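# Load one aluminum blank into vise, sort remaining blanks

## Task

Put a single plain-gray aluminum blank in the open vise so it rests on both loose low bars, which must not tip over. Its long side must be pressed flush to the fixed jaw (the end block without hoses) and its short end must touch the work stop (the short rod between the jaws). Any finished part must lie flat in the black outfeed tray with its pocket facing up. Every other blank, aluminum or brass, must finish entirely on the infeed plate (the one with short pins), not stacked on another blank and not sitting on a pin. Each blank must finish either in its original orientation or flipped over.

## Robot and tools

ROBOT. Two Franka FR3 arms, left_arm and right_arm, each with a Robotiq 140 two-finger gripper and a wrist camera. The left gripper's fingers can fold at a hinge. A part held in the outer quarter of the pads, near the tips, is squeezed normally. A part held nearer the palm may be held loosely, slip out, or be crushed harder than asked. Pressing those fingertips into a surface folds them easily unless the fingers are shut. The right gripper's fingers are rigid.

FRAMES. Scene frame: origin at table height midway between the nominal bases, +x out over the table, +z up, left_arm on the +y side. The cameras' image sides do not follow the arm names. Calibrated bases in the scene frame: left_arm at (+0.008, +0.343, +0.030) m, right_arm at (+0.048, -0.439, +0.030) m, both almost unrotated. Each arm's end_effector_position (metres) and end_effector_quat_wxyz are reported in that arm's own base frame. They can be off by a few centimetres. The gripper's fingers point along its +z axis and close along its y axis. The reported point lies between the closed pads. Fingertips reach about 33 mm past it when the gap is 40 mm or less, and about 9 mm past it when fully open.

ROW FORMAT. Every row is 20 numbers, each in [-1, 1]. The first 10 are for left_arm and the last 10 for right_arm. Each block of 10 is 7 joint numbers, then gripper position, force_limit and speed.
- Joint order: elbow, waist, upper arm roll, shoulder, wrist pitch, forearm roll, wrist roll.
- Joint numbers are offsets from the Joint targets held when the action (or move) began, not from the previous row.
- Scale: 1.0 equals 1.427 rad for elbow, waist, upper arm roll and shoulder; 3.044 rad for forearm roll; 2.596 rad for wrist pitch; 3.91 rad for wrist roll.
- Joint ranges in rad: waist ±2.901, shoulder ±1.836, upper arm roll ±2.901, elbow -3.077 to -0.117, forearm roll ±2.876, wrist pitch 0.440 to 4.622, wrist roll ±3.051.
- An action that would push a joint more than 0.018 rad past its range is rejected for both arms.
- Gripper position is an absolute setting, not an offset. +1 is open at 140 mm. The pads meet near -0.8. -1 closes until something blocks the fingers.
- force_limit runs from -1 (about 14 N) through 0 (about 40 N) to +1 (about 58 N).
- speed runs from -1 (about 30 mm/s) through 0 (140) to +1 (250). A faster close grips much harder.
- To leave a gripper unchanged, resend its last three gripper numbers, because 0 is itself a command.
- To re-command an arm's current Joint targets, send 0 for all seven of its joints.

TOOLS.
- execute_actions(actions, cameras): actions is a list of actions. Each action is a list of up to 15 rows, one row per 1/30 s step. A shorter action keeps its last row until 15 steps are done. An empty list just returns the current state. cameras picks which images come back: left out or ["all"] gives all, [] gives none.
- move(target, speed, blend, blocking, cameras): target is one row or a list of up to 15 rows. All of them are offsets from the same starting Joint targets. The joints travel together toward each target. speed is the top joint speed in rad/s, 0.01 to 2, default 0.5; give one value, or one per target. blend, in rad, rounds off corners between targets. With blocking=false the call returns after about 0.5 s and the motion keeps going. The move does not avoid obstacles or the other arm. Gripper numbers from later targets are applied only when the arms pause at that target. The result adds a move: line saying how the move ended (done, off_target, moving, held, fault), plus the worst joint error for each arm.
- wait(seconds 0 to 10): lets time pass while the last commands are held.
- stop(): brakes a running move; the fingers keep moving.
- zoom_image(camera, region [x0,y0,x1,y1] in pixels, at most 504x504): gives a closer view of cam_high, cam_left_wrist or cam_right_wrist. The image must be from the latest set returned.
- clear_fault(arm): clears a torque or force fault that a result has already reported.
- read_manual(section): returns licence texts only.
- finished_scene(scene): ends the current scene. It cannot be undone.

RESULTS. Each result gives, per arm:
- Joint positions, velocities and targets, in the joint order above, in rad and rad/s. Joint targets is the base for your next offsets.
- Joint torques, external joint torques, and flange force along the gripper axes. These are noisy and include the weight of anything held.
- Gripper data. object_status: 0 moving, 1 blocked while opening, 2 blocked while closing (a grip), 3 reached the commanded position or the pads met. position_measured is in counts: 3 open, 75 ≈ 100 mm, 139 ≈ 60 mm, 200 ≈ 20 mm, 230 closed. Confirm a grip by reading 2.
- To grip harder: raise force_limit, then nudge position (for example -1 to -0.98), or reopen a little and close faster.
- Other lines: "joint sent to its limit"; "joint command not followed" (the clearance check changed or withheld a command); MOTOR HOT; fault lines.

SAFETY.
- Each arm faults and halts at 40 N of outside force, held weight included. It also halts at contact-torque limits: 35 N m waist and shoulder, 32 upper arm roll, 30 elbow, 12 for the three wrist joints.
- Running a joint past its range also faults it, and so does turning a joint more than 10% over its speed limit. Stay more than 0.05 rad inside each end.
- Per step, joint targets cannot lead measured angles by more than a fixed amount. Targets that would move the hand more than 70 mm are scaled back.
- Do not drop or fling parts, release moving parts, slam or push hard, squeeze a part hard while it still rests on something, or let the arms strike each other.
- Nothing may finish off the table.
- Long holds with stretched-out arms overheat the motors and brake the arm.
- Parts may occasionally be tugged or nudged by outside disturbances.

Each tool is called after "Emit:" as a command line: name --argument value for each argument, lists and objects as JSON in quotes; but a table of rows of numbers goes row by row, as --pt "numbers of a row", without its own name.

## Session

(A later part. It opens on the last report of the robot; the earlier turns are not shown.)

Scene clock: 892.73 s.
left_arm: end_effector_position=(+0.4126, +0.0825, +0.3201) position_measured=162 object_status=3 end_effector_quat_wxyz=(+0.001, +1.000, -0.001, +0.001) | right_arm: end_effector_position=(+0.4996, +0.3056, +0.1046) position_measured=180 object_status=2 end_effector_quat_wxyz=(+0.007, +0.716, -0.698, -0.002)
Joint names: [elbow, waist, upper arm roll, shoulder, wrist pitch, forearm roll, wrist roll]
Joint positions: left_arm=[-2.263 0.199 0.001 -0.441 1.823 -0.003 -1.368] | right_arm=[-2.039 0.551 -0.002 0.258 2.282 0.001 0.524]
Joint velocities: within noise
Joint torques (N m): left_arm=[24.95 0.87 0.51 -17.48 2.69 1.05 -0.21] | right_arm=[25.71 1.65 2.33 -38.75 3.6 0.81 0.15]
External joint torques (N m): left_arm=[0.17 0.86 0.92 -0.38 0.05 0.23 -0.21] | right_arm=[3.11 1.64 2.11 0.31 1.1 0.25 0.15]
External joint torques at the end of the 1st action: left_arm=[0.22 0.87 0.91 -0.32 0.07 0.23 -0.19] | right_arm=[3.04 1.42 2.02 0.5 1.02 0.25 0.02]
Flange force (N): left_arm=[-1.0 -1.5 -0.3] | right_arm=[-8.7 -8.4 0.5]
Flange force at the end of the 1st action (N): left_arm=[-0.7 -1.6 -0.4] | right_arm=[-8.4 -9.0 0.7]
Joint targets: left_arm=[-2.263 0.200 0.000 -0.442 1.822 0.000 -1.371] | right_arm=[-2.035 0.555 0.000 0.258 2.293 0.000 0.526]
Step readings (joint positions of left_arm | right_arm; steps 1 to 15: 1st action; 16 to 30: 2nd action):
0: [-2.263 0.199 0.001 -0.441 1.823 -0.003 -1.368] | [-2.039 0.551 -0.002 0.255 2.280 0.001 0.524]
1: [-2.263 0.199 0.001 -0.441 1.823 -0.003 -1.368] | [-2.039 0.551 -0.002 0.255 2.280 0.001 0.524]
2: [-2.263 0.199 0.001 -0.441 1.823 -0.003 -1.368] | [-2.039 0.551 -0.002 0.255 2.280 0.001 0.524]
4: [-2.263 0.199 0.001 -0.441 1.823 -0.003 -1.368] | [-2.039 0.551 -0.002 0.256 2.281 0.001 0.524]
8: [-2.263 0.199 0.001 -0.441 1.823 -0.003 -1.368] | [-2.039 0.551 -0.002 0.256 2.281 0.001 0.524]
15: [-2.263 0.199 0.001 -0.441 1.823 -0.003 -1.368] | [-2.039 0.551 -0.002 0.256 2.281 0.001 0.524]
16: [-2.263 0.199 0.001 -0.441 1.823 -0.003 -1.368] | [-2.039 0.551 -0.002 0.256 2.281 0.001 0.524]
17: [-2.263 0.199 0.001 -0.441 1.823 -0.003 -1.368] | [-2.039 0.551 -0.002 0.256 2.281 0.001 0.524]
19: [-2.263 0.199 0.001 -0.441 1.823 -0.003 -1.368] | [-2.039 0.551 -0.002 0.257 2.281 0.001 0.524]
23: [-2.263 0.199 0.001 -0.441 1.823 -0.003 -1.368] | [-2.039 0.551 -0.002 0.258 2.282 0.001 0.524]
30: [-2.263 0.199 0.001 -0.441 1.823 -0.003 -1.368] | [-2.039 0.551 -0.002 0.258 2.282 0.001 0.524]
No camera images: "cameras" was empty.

Emit:
execute_actions --actions '[[[0,0,0,0,0,0,0,-0.26,-0.05,-1,0,0,0,0.0010,0.00055,0,0,-1,-0.05,-1]],[[0,0,0,0,0,0,0,-0.26,-0.05,-1,0,0,0,0.0010,0.00055,0,0,-1,-0.05,-1]]]' --cameras '[]'

Scene clock: 896.00 s.
left_arm: end_effector_position=(+0.4126, +0.0825, +0.3201) position_measured=162 object_status=3 end_effector_quat_wxyz=(+0.001, +1.000, -0.001, +0.001) | right_arm: end_effector_position=(+0.4996, +0.3056, +0.1035) position_measured=180 object_status=2 end_effector_quat_wxyz=(+0.007, +0.716, -0.698, -0.002)
Joint names: [elbow, waist, upper arm roll, shoulder, wrist pitch, forearm roll, wrist roll]
Joint positions: left_arm=[-2.263 0.199 0.001 -0.441 1.823 -0.003 -1.368] | right_arm=[-2.039 0.551 -0.002 0.26 2.283 0.001 0.524]
Joint velocities: within noise
Joint torques (N m): left_arm=[24.99 0.81 0.48 -17.52 2.71 1.04 -0.18] | right_arm=[25.83 1.76 2.52 -38.39 3.99 0.81 0.03]
External joint torques (N m): left_arm=[0.19 0.79 0.87 -0.4 0.06 0.22 -0.18] | right_arm=[3.27 1.69 2.25 0.74 1.49 0.25 0.03]
External joint torques at the end of the 1st action: left_arm=[0.17 0.82 0.87 -0.38 0.06 0.23 -0.18] | right_arm=[3.16 1.72 2.3 0.23 1.17 0.25 0.06]
Flange force (N): left_arm=[-1.0 -1.4 -0.4] | right_arm=[-9.3 -9.6 1.9]
Flange force at the end of the 1st action (N): left_arm=[-1.0 -1.4 -0.3] | right_arm=[-8.7 -8.3 0.5]
Joint targets: left_arm=[-2.263 0.200 0.000 -0.442 1.822 0.000 -1.371] | right_arm=[-2.035 0.555 0.000 0.261 2.295 0.000 0.526]
Step readings (joint positions of left_arm | right_arm; steps 1 to 15: 1st action; 16 to 30: 2nd action):
0: [-2.263 0.199 0.001 -0.441 1.823 -0.003 -1.368] | [-2.039 0.551 -0.002 0.258 2.282 0.001 0.524]
1: [-2.263 0.199 0.001 -0.441 1.823 -0.003 -1.368] | [-2.039 0.551 -0.002 0.258 2.282 0.001 0.524]
2: [-2.263 0.199 0.001 -0.441 1.823 -0.003 -1.368] | [-2.039 0.551 -0.002 0.258 2.282 0.001 0.524]
4: [-2.263 0.199 0.001 -0.441 1.823 -0.003 -1.368] | [-2.039 0.551 -0.002 0.259 2.282 0.001 0.524]
8: [-2.263 0.199 0.001 -0.441 1.823 -0.003 -1.368] | [-2.039 0.551 -0.002 0.259 2.283 0.001 0.524]
15: [-2.263 0.199 0.001 -0.441 1.823 -0.003 -1.368] | [-2.039 0.551 -0.002 0.259 2.283 0.001 0.524]
16: [-2.263 0.199 0.001 -0.441 1.823 -0.003 -1.368] | [-2.039 0.551 -0.002 0.259 2.283 0.001 0.524]
17: [-2.263 0.199 0.001 -0.441 1.823 -0.003 -1.368] | [-2.039 0.551 -0.002 0.259 2.283 0.001 0.524]
19: [-2.263 0.199 0.001 -0.441 1.823 -0.003 -1.368] | [-2.039 0.551 -0.002 0.260 2.283 0.001 0.524]
23: [-2.263 0.199 0.001 -0.441 1.823 -0.003 -1.368] | [-2.039 0.551 -0.002 0.260 2.283 0.001 0.524]
30: [-2.263 0.199 0.001 -0.441 1.823 -0.003 -1.368] | [-2.039 0.551 -0.002 0.260 2.283 0.001 0.524]
No camera images: "cameras" was empty.

Emit:
execute_actions --actions '[[[0,0,0,0,0,0,0,-0.26,-0.05,-1,0,0,0,0.0010,0.00055,0,0,-1,-0.05,-1]]]' --cameras '["cam_right_wrist"]'

Scene clock: 898.63 s.
left_arm: end_effector_position=(+0.4126, +0.0825, +0.3201) position_measured=162 object_status=3 end_effector_quat_wxyz=(+0.001, +1.000, -0.001, +0.001) | right_arm: end_effector_position=(+0.4996, +0.3056, +0.1035) position_measured=180 object_status=2 end_effector_quat_wxyz=(+0.007, +0.716, -0.698, -0.002)
Joint names: [elbow, waist, upper arm roll, shoulder, wrist pitch, forearm roll, wrist roll]
Joint positions: left_arm=[-2.263 0.199 0.001 -0.441 1.823 -0.003 -1.368] | right_arm=[-2.039 0.551 -0.002 0.26 2.283 0.001 0.524]
Joint velocities: within noise
Joint torques (N m): left_arm=[24.98 0.91 0.44 -17.47 2.71 1.04 -0.2] | right_arm=[25.67 1.67 2.44 -37.58 4.13 0.81 0.08]
External joint torques (N m): left_arm=[0.14 0.92 0.87 -0.24 0.06 0.22 -0.21] | right_arm=[3.1 1.64 2.2 1.54 1.63 0.25 0.07]
Flange force (N): left_arm=[-0.7 -1.5 -0.2] | right_arm=[-9.9 -10.7 3.5]
Joint targets: left_arm=[-2.263 0.200 0.000 -0.442 1.822 0.000 -1.371] | right_arm=[-2.035 0.555 0.000 0.262 2.297 0.000 0.526]
Step readings (joint positions of left_arm | right_arm):
0: [-2.263 0.199 0.001 -0.441 1.823 -0.003 -1.368] | [-2.039 0.551 -0.002 0.260 2.283 0.001 0.524]
1: [-2.263 0.199 0.001 -0.441 1.823 -0.003 -1.368] | [-2.039 0.551 -0.002 0.260 2.283 0.001 0.524]
2: [-2.263 0.199 0.001 -0.441 1.823 -0.003 -1.368] | [-2.039 0.551 -0.002 0.260 2.283 0.001 0.524]
4: [-2.263 0.199 0.001 -0.441 1.823 -0.003 -1.368] | [-2.039 0.551 -0.002 0.260 2.283 0.001 0.524]
8: [-2.263 0.199 0.001 -0.441 1.823 -0.003 -1.368] | [-2.039 0.551 -0.002 0.260 2.283 0.001 0.524]
15: [-2.263 0.199 0.001 -0.441 1.823 -0.003 -1.368] | [-2.039 0.551 -0.002 0.260 2.283 0.001 0.524]
camera_calibration:
cam_right_wrist: T_world_to_cam=[[-0.9991, -0.0420052, 0.00586757, 0.52085], [-0.0375188, 0.939827, 0.339585, -0.299504], [-0.0197788, 0.33906, -0.940557, 0.139155], [0, 0, 0, 1]] pos_world=[0.511896, 0.256178, 0.229535]
Images, in order (width x height): cam_right_wrist 896x504.

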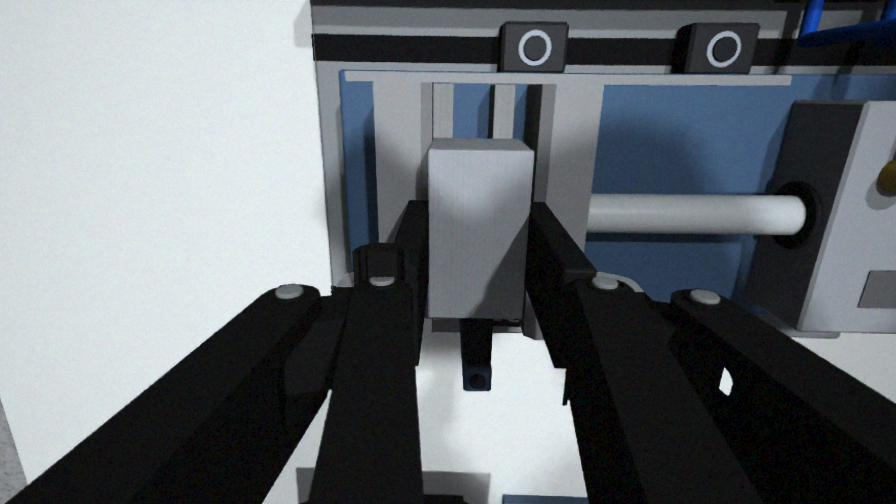

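Emit:
zoom_image --camera "cam_right_wrist" --region '[380, 80, 600, 220]'

Scaled by 2.291 from the camera's 896x504 image, which has a finer 1280x720 frame.

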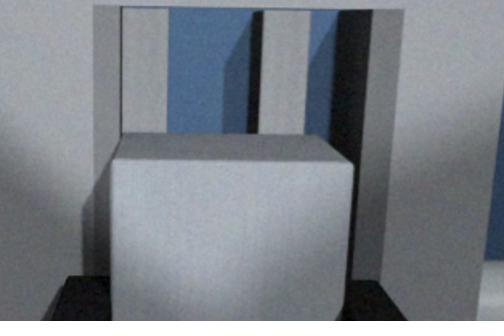

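Emit:
execute_actions --actions '[[[0,0,0,0,0,0,0,-0.26,-0.05,-1,0,0,0,-0.0012,-0.00066,0,0,-1,-0.05,-1]],[[0,0,0,0,0,0,0,-0.26,-0.05,-1,0,0,0,0,0,0,0,-0.20,-0.05,-1]]]' --cameras '["cam_right_wrist"]'

Emit:
zoom_image --camera "cam_right_wrist" --region '[380, 80, 600, 220]'

Scene clock: 913.00 s.
left_arm: end_effector_position=(+0.4126, +0.0825, +0.3201) position_measured=162 object_status=3 end_effector_quat_wxyz=(+0.001, +1.000, -0.001, +0.001) | right_arm: end_effector_position=(+0.5019, +0.3086, +0.1050) position_measured=154 object_status=0 end_effector_quat_wxyz=(+0.003, +0.717, -0.697, -0.001)
Joint names: [elbow, waist, upper arm roll, shoulder, wrist pitch, forearm roll, wrist roll]
Joint positions: left_arm=[-2.263 0.199 0.001 -0.441 1.823 -0.003 -1.368] | right_arm=[-2.036 0.553 -0.002 0.26 2.291 0.001 0.524]
Joint velocities: within noise
Joint torques (N m): left_arm=[24.98 0.88 0.5 -17.42 2.72 1.03 -0.19] | right_arm=[24.33 0.15 1.16 -38.49 2.75 0.59 0.03]
External joint torques (N m): left_arm=[0.21 0.91 0.96 -0.3 0.08 0.22 -0.19] | right_arm=[1.86 0.24 1.04 0.48 0.26 0.04 0.03]
External joint torques at the end of the 1st action: left_arm=[0.1 0.89 0.9 -0.21 0.05 0.23 -0.16] | right_arm=[3.24 1.74 2.25 1.19 1.82 0.22 0.06]
Flange force (N): left_arm=[-0.7 -1.7 -0.4] | right_arm=[-4.9 -6.7 -0.1]
Flange force at the end of the 1st action (N): left_arm=[-0.7 -1.6 -0.1] | right_arm=[-9.7 -10.1 3.5]
Joint targets: left_arm=[-2.263 0.200 0.000 -0.442 1.822 0.000 -1.371] | right_arm=[-2.035 0.555 0.000 0.260 2.295 0.000 0.526]
Step readings (joint positions of left_arm | right_arm; steps 1 to 15: 1st action; 16 to 30: 2nd action):
0: [-2.263 0.199 0.001 -0.441 1.823 -0.003 -1.368] | [-2.039 0.551 -0.002 0.260 2.283 0.001 0.524]
1: [-2.263 0.199 0.001 -0.441 1.823 -0.003 -1.368] | [-2.039 0.551 -0.002 0.260 2.283 0.001 0.524]
2: [-2.263 0.199 0.001 -0.441 1.823 -0.003 -1.368] | [-2.039 0.551 -0.002 0.260 2.283 0.001 0.524]
4: [-2.263 0.199 0.001 -0.441 1.823 -0.003 -1.368] | [-2.039 0.551 -0.002 0.260 2.283 0.001 0.524]
8: [-2.263 0.199 0.001 -0.441 1.823 -0.003 -1.368] | [-2.039 0.551 -0.002 0.260 2.283 0.001 0.524]
15: [-2.263 0.199 0.001 -0.441 1.823 -0.003 -1.368] | [-2.039 0.551 -0.002 0.260 2.283 0.001 0.524]
16: [-2.263 0.199 0.001 -0.441 1.823 -0.003 -1.368] | [-2.039 0.551 -0.002 0.260 2.283 0.001 0.524]
17: [-2.263 0.199 0.001 -0.441 1.823 -0.003 -1.368] | [-2.039 0.551 -0.002 0.260 2.283 0.001 0.524]
19: [-2.263 0.199 0.001 -0.441 1.823 -0.003 -1.368] | [-2.038 0.551 -0.002 0.260 2.285 0.001 0.524]
23: [-2.263 0.199 0.001 -0.441 1.823 -0.003 -1.368] | [-2.037 0.553 -0.002 0.260 2.288 0.001 0.524]
30: [-2.263 0.199 0.001 -0.441 1.823 -0.003 -1.368] | [-2.037 0.553 -0.002 0.260 2.290 0.001 0.524]
camera_calibration:
cam_right_wrist: T_world_to_cam=[[-0.999016, -0.0442882, -0.00243739, 0.524766], [-0.0424239, 0.938035, 0.343934, -0.300155], [-0.0129459, 0.343699, -0.938991, 0.13457], [0, 0, 0, 1]] pos_world=[0.513258, 0.258545, 0.230873]
Images, in order (width x height): cam_right_wrist 896x504.

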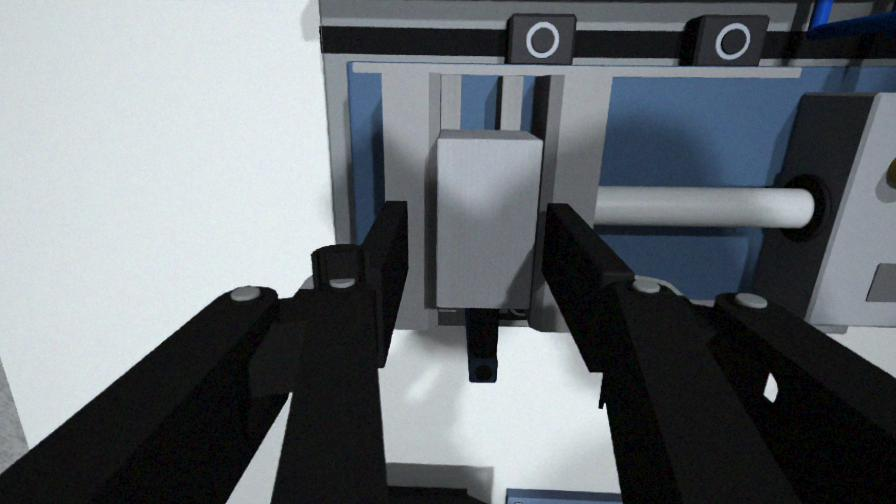

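Scaled by 2.291 from the camera's 896x504 image, which has a finer 1280x720 frame.

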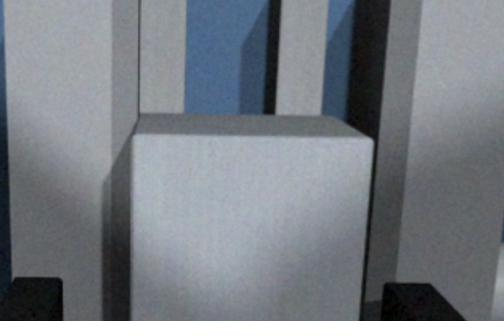

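Emit:
move --pt "0 0 0 0 0 0 0 -0.26 -0.05 -1 0.03985 0 0 -0.055428 -0.052375 0 0 -0.20 -0.05 -1" --pt "0 0 0 0 0 0 0 -0.26 -0.05 -1 0.226001 0.088234 0 0.031054 -0.107163 0 0.032161 -0.20 -0.05 -1" --speed '[0.25, 0.6]' --blend 0.03 --cameras '["cam_right_wrist"]'

Emit:
zoom_image --camera "cam_right_wrist" --region '[380, 0, 600, 140]'

Scene clock: 941.27 s.
left_arm: end_effector_position=(+0.4126, +0.0825, +0.3201) position_measured=162 object_status=3 end_effector_quat_wxyz=(+0.001, +1.000, -0.001, +0.001) | right_arm: end_effector_position=(+0.5002, +0.4062, +0.2004) position_measured=154 object_status=3 end_effector_quat_wxyz=(-0.002, +0.719, -0.695, +0.000)
Joint names: [elbow, waist, upper arm roll, shoulder, wrist pitch, forearm roll, wrist roll]
Joint positions: left_arm=[-2.263 0.199 0.001 -0.441 1.823 -0.003 -1.368] | right_arm=[-1.714 0.68 0.001 0.303 2.021 0.001 0.647]
Joint velocities: left_arm=[within noise] | right_arm=[0.001 -0.001 -0.002 -0.001 -0.001 0.001 0.007]
Joint torques (N m): left_arm=[24.96 0.82 0.5 -17.48 2.71 1.06 -0.23] | right_arm=[26.31 -0.3 0.81 -41.25 2.22 0.7 0.09]
External joint torques (N m): left_arm=[0.17 0.85 0.94 -0.36 0.07 0.24 -0.23] | right_arm=[1.83 -0.32 0.52 1.04 -0.3 0.02 0.09]
Flange force (N): left_arm=[-1.0 -1.5 -0.3] | right_arm=[-7.3 -9.6 -2.7]
Joint targets: left_arm=[-2.263 0.200 0.000 -0.442 1.822 0.000 -1.371] | right_arm=[-1.713 0.680 0.000 0.305 2.017 0.000 0.652]
move: done; blend cut to 0 rad at target 1
camera_calibration:
cam_right_wrist: T_world_to_cam=[[-0.998606, -0.0517901, -0.0101735, 0.532008], [-0.052077, 0.93548, 0.349521, -0.419922], [-0.00858465, 0.349564, -0.936873, 0.185582], [0, 0, 0, 1]] pos_world=[0.510992, 0.355508, 0.326051]
Images, in order (width x height): cam_right_wrist 896x504.

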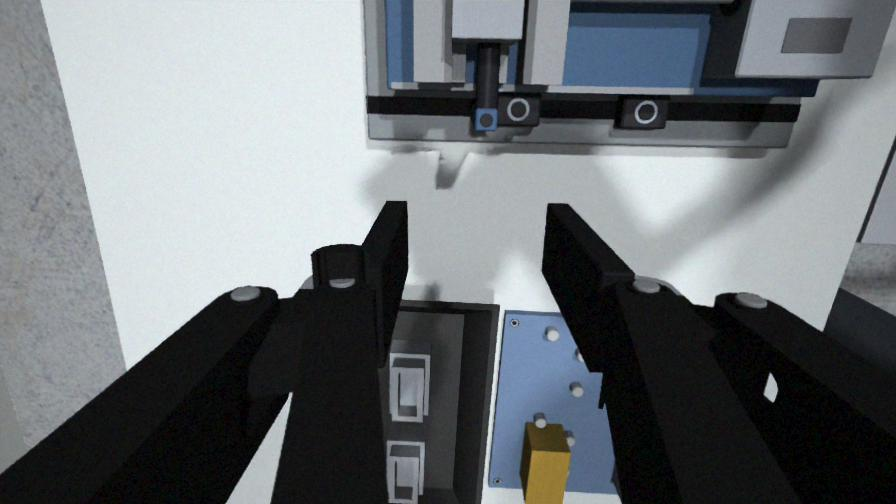

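Scaled by 2.291 from the camera's 896x504 image, which has a finer 1280x720 frame.

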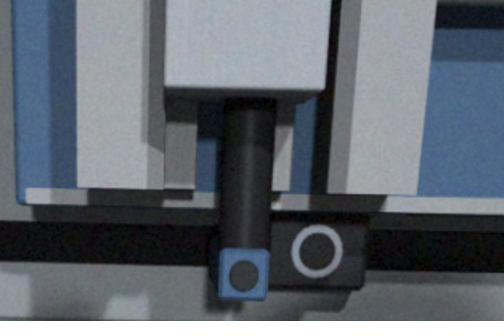

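Emit:
zoom_image --camera "cam_right_wrist" --region '[440, 10, 550, 90]'

Scaled by 4.582 from the camera's 896x504 image, which has a finer 1280x720 frame.

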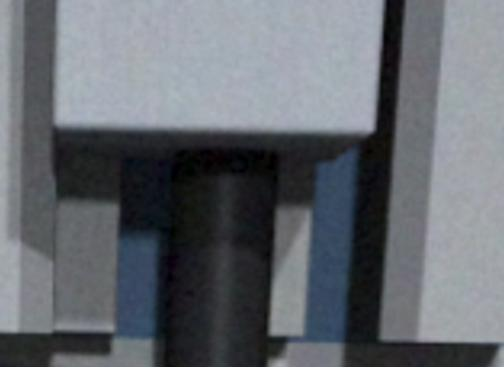

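Emit:
execute_actions --actions '[]' --cameras '["cam_high", "cam_left_wrist"]'

Emit:
zoom_image --camera "cam_high" --region '[330, 190, 440, 330]'

Emit:
zoom_image --camera "cam_high" --region '[465, 200, 575, 330]'

Scene clock: 951.10 s.
left_arm: end_effector_position=(+0.4126, +0.0825, +0.3201) position_measured=162 object_status=3 end_effector_quat_wxyz=(+0.001, +1.000, -0.001, +0.001) | right_arm: end_effector_position=(+0.5002, +0.4061, +0.2004) position_measured=154 object_status=3 end_effector_quat_wxyz=(-0.002, +0.718, -0.696, +0.000)
Joint names: [elbow, waist, upper arm roll, shoulder, wrist pitch, forearm roll, wrist roll]
Joint positions: left_arm=[-2.263 0.199 0.001 -0.441 1.823 -0.003 -1.368] | right_arm=[-1.714 0.68 0.001 0.303 2.021 0.001 0.649]
Joint velocities: within noise
Joint torques (N m): left_arm=[24.96 0.86 0.48 -17.46 2.72 1.04 -0.21] | right_arm=[26.12 -0.31 0.75 -41.29 2.27 0.69 0.11]
External joint torques (N m): left_arm=[0.09 0.9 0.94 -0.28 0.06 0.23 -0.21] | right_arm=[1.7 -0.24 0.54 0.97 -0.25 0.02 0.11]
Flange force (N): left_arm=[-0.9 -1.6 -0.1] | right_arm=[-6.9 -8.8 -2.4]
Joint targets: left_arm=[-2.263 0.200 0.000 -0.442 1.822 0.000 -1.371] | right_arm=[-1.713 0.680 0.000 0.305 2.017 0.000 0.652]
Tool commands: left_gripper/position=-0.26 left_gripper/force_limit=-0.05 left_gripper/speed=-1.0 right_gripper/position=-0.2 right_gripper/force_limit=-0.05 right_gripper/speed=-1.0
camera_calibration:
cam_left_wrist: T_world_to_cam=[[-0.00336145, -0.999987, 0.00383151, 0.0896298], [-0.941629, 0.00445507, 0.336624, 0.288492], [-0.336637, -0.00247631, -0.941631, 0.583403], [0, 0, 0, 1]] pos_world=[0.468349, 0.0897881, 0.451894]
Images, in order (width x height): cam_high 896x504, cam_left_wrist 896x504.

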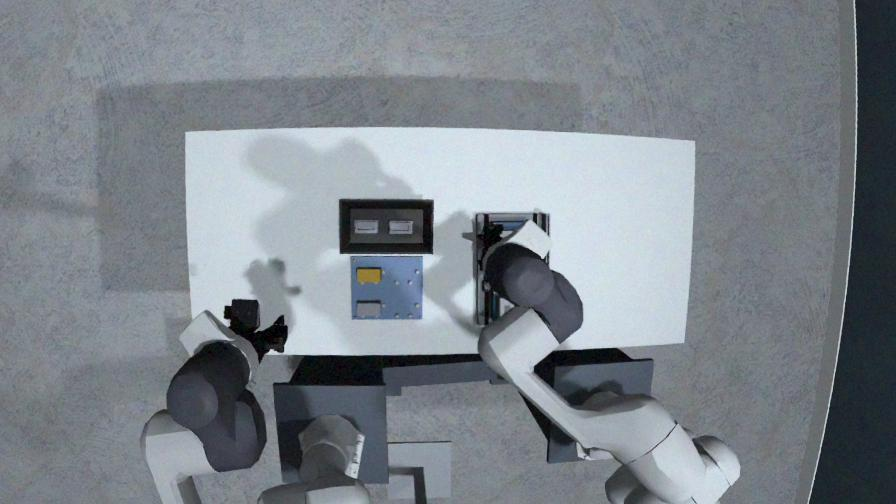

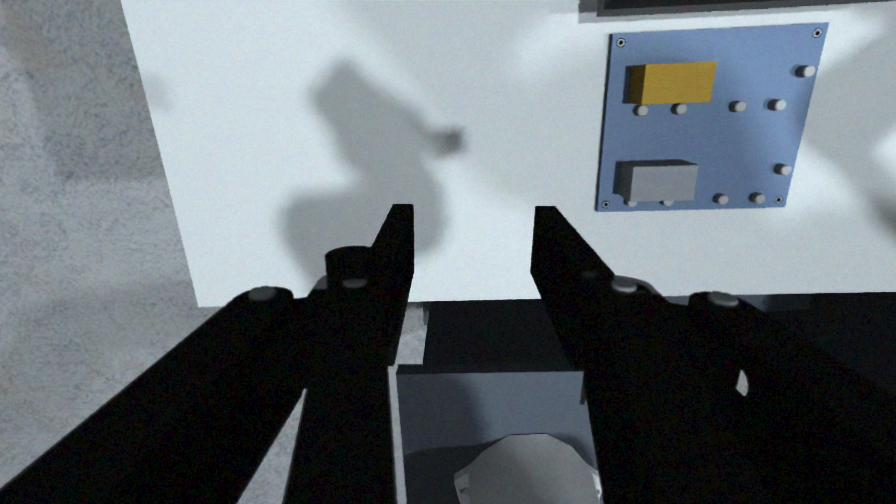

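Scaled by 3.600 from the camera's 896x504 image, which has a finer 1280x720 frame.

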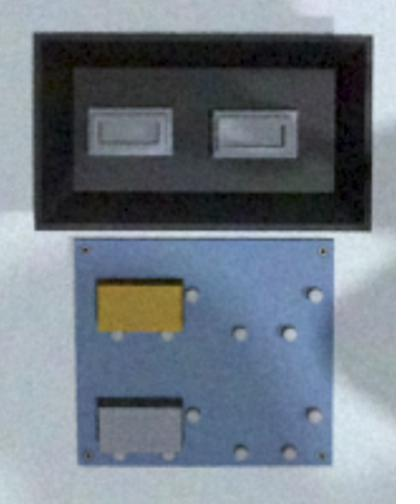

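Scaled by 3.877 from the camera's 896x504 image, which has a finer 1280x720 frame.

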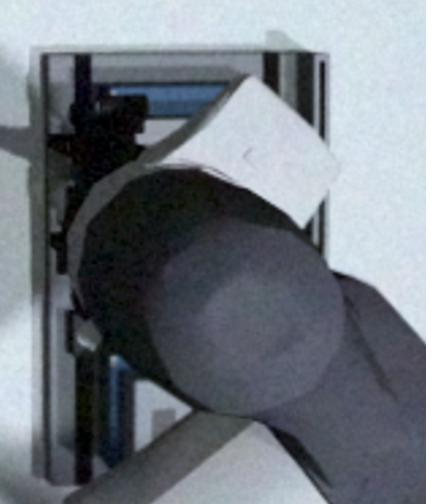

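Emit:
finished_scene --scene 1

The scene is finished: the task was done.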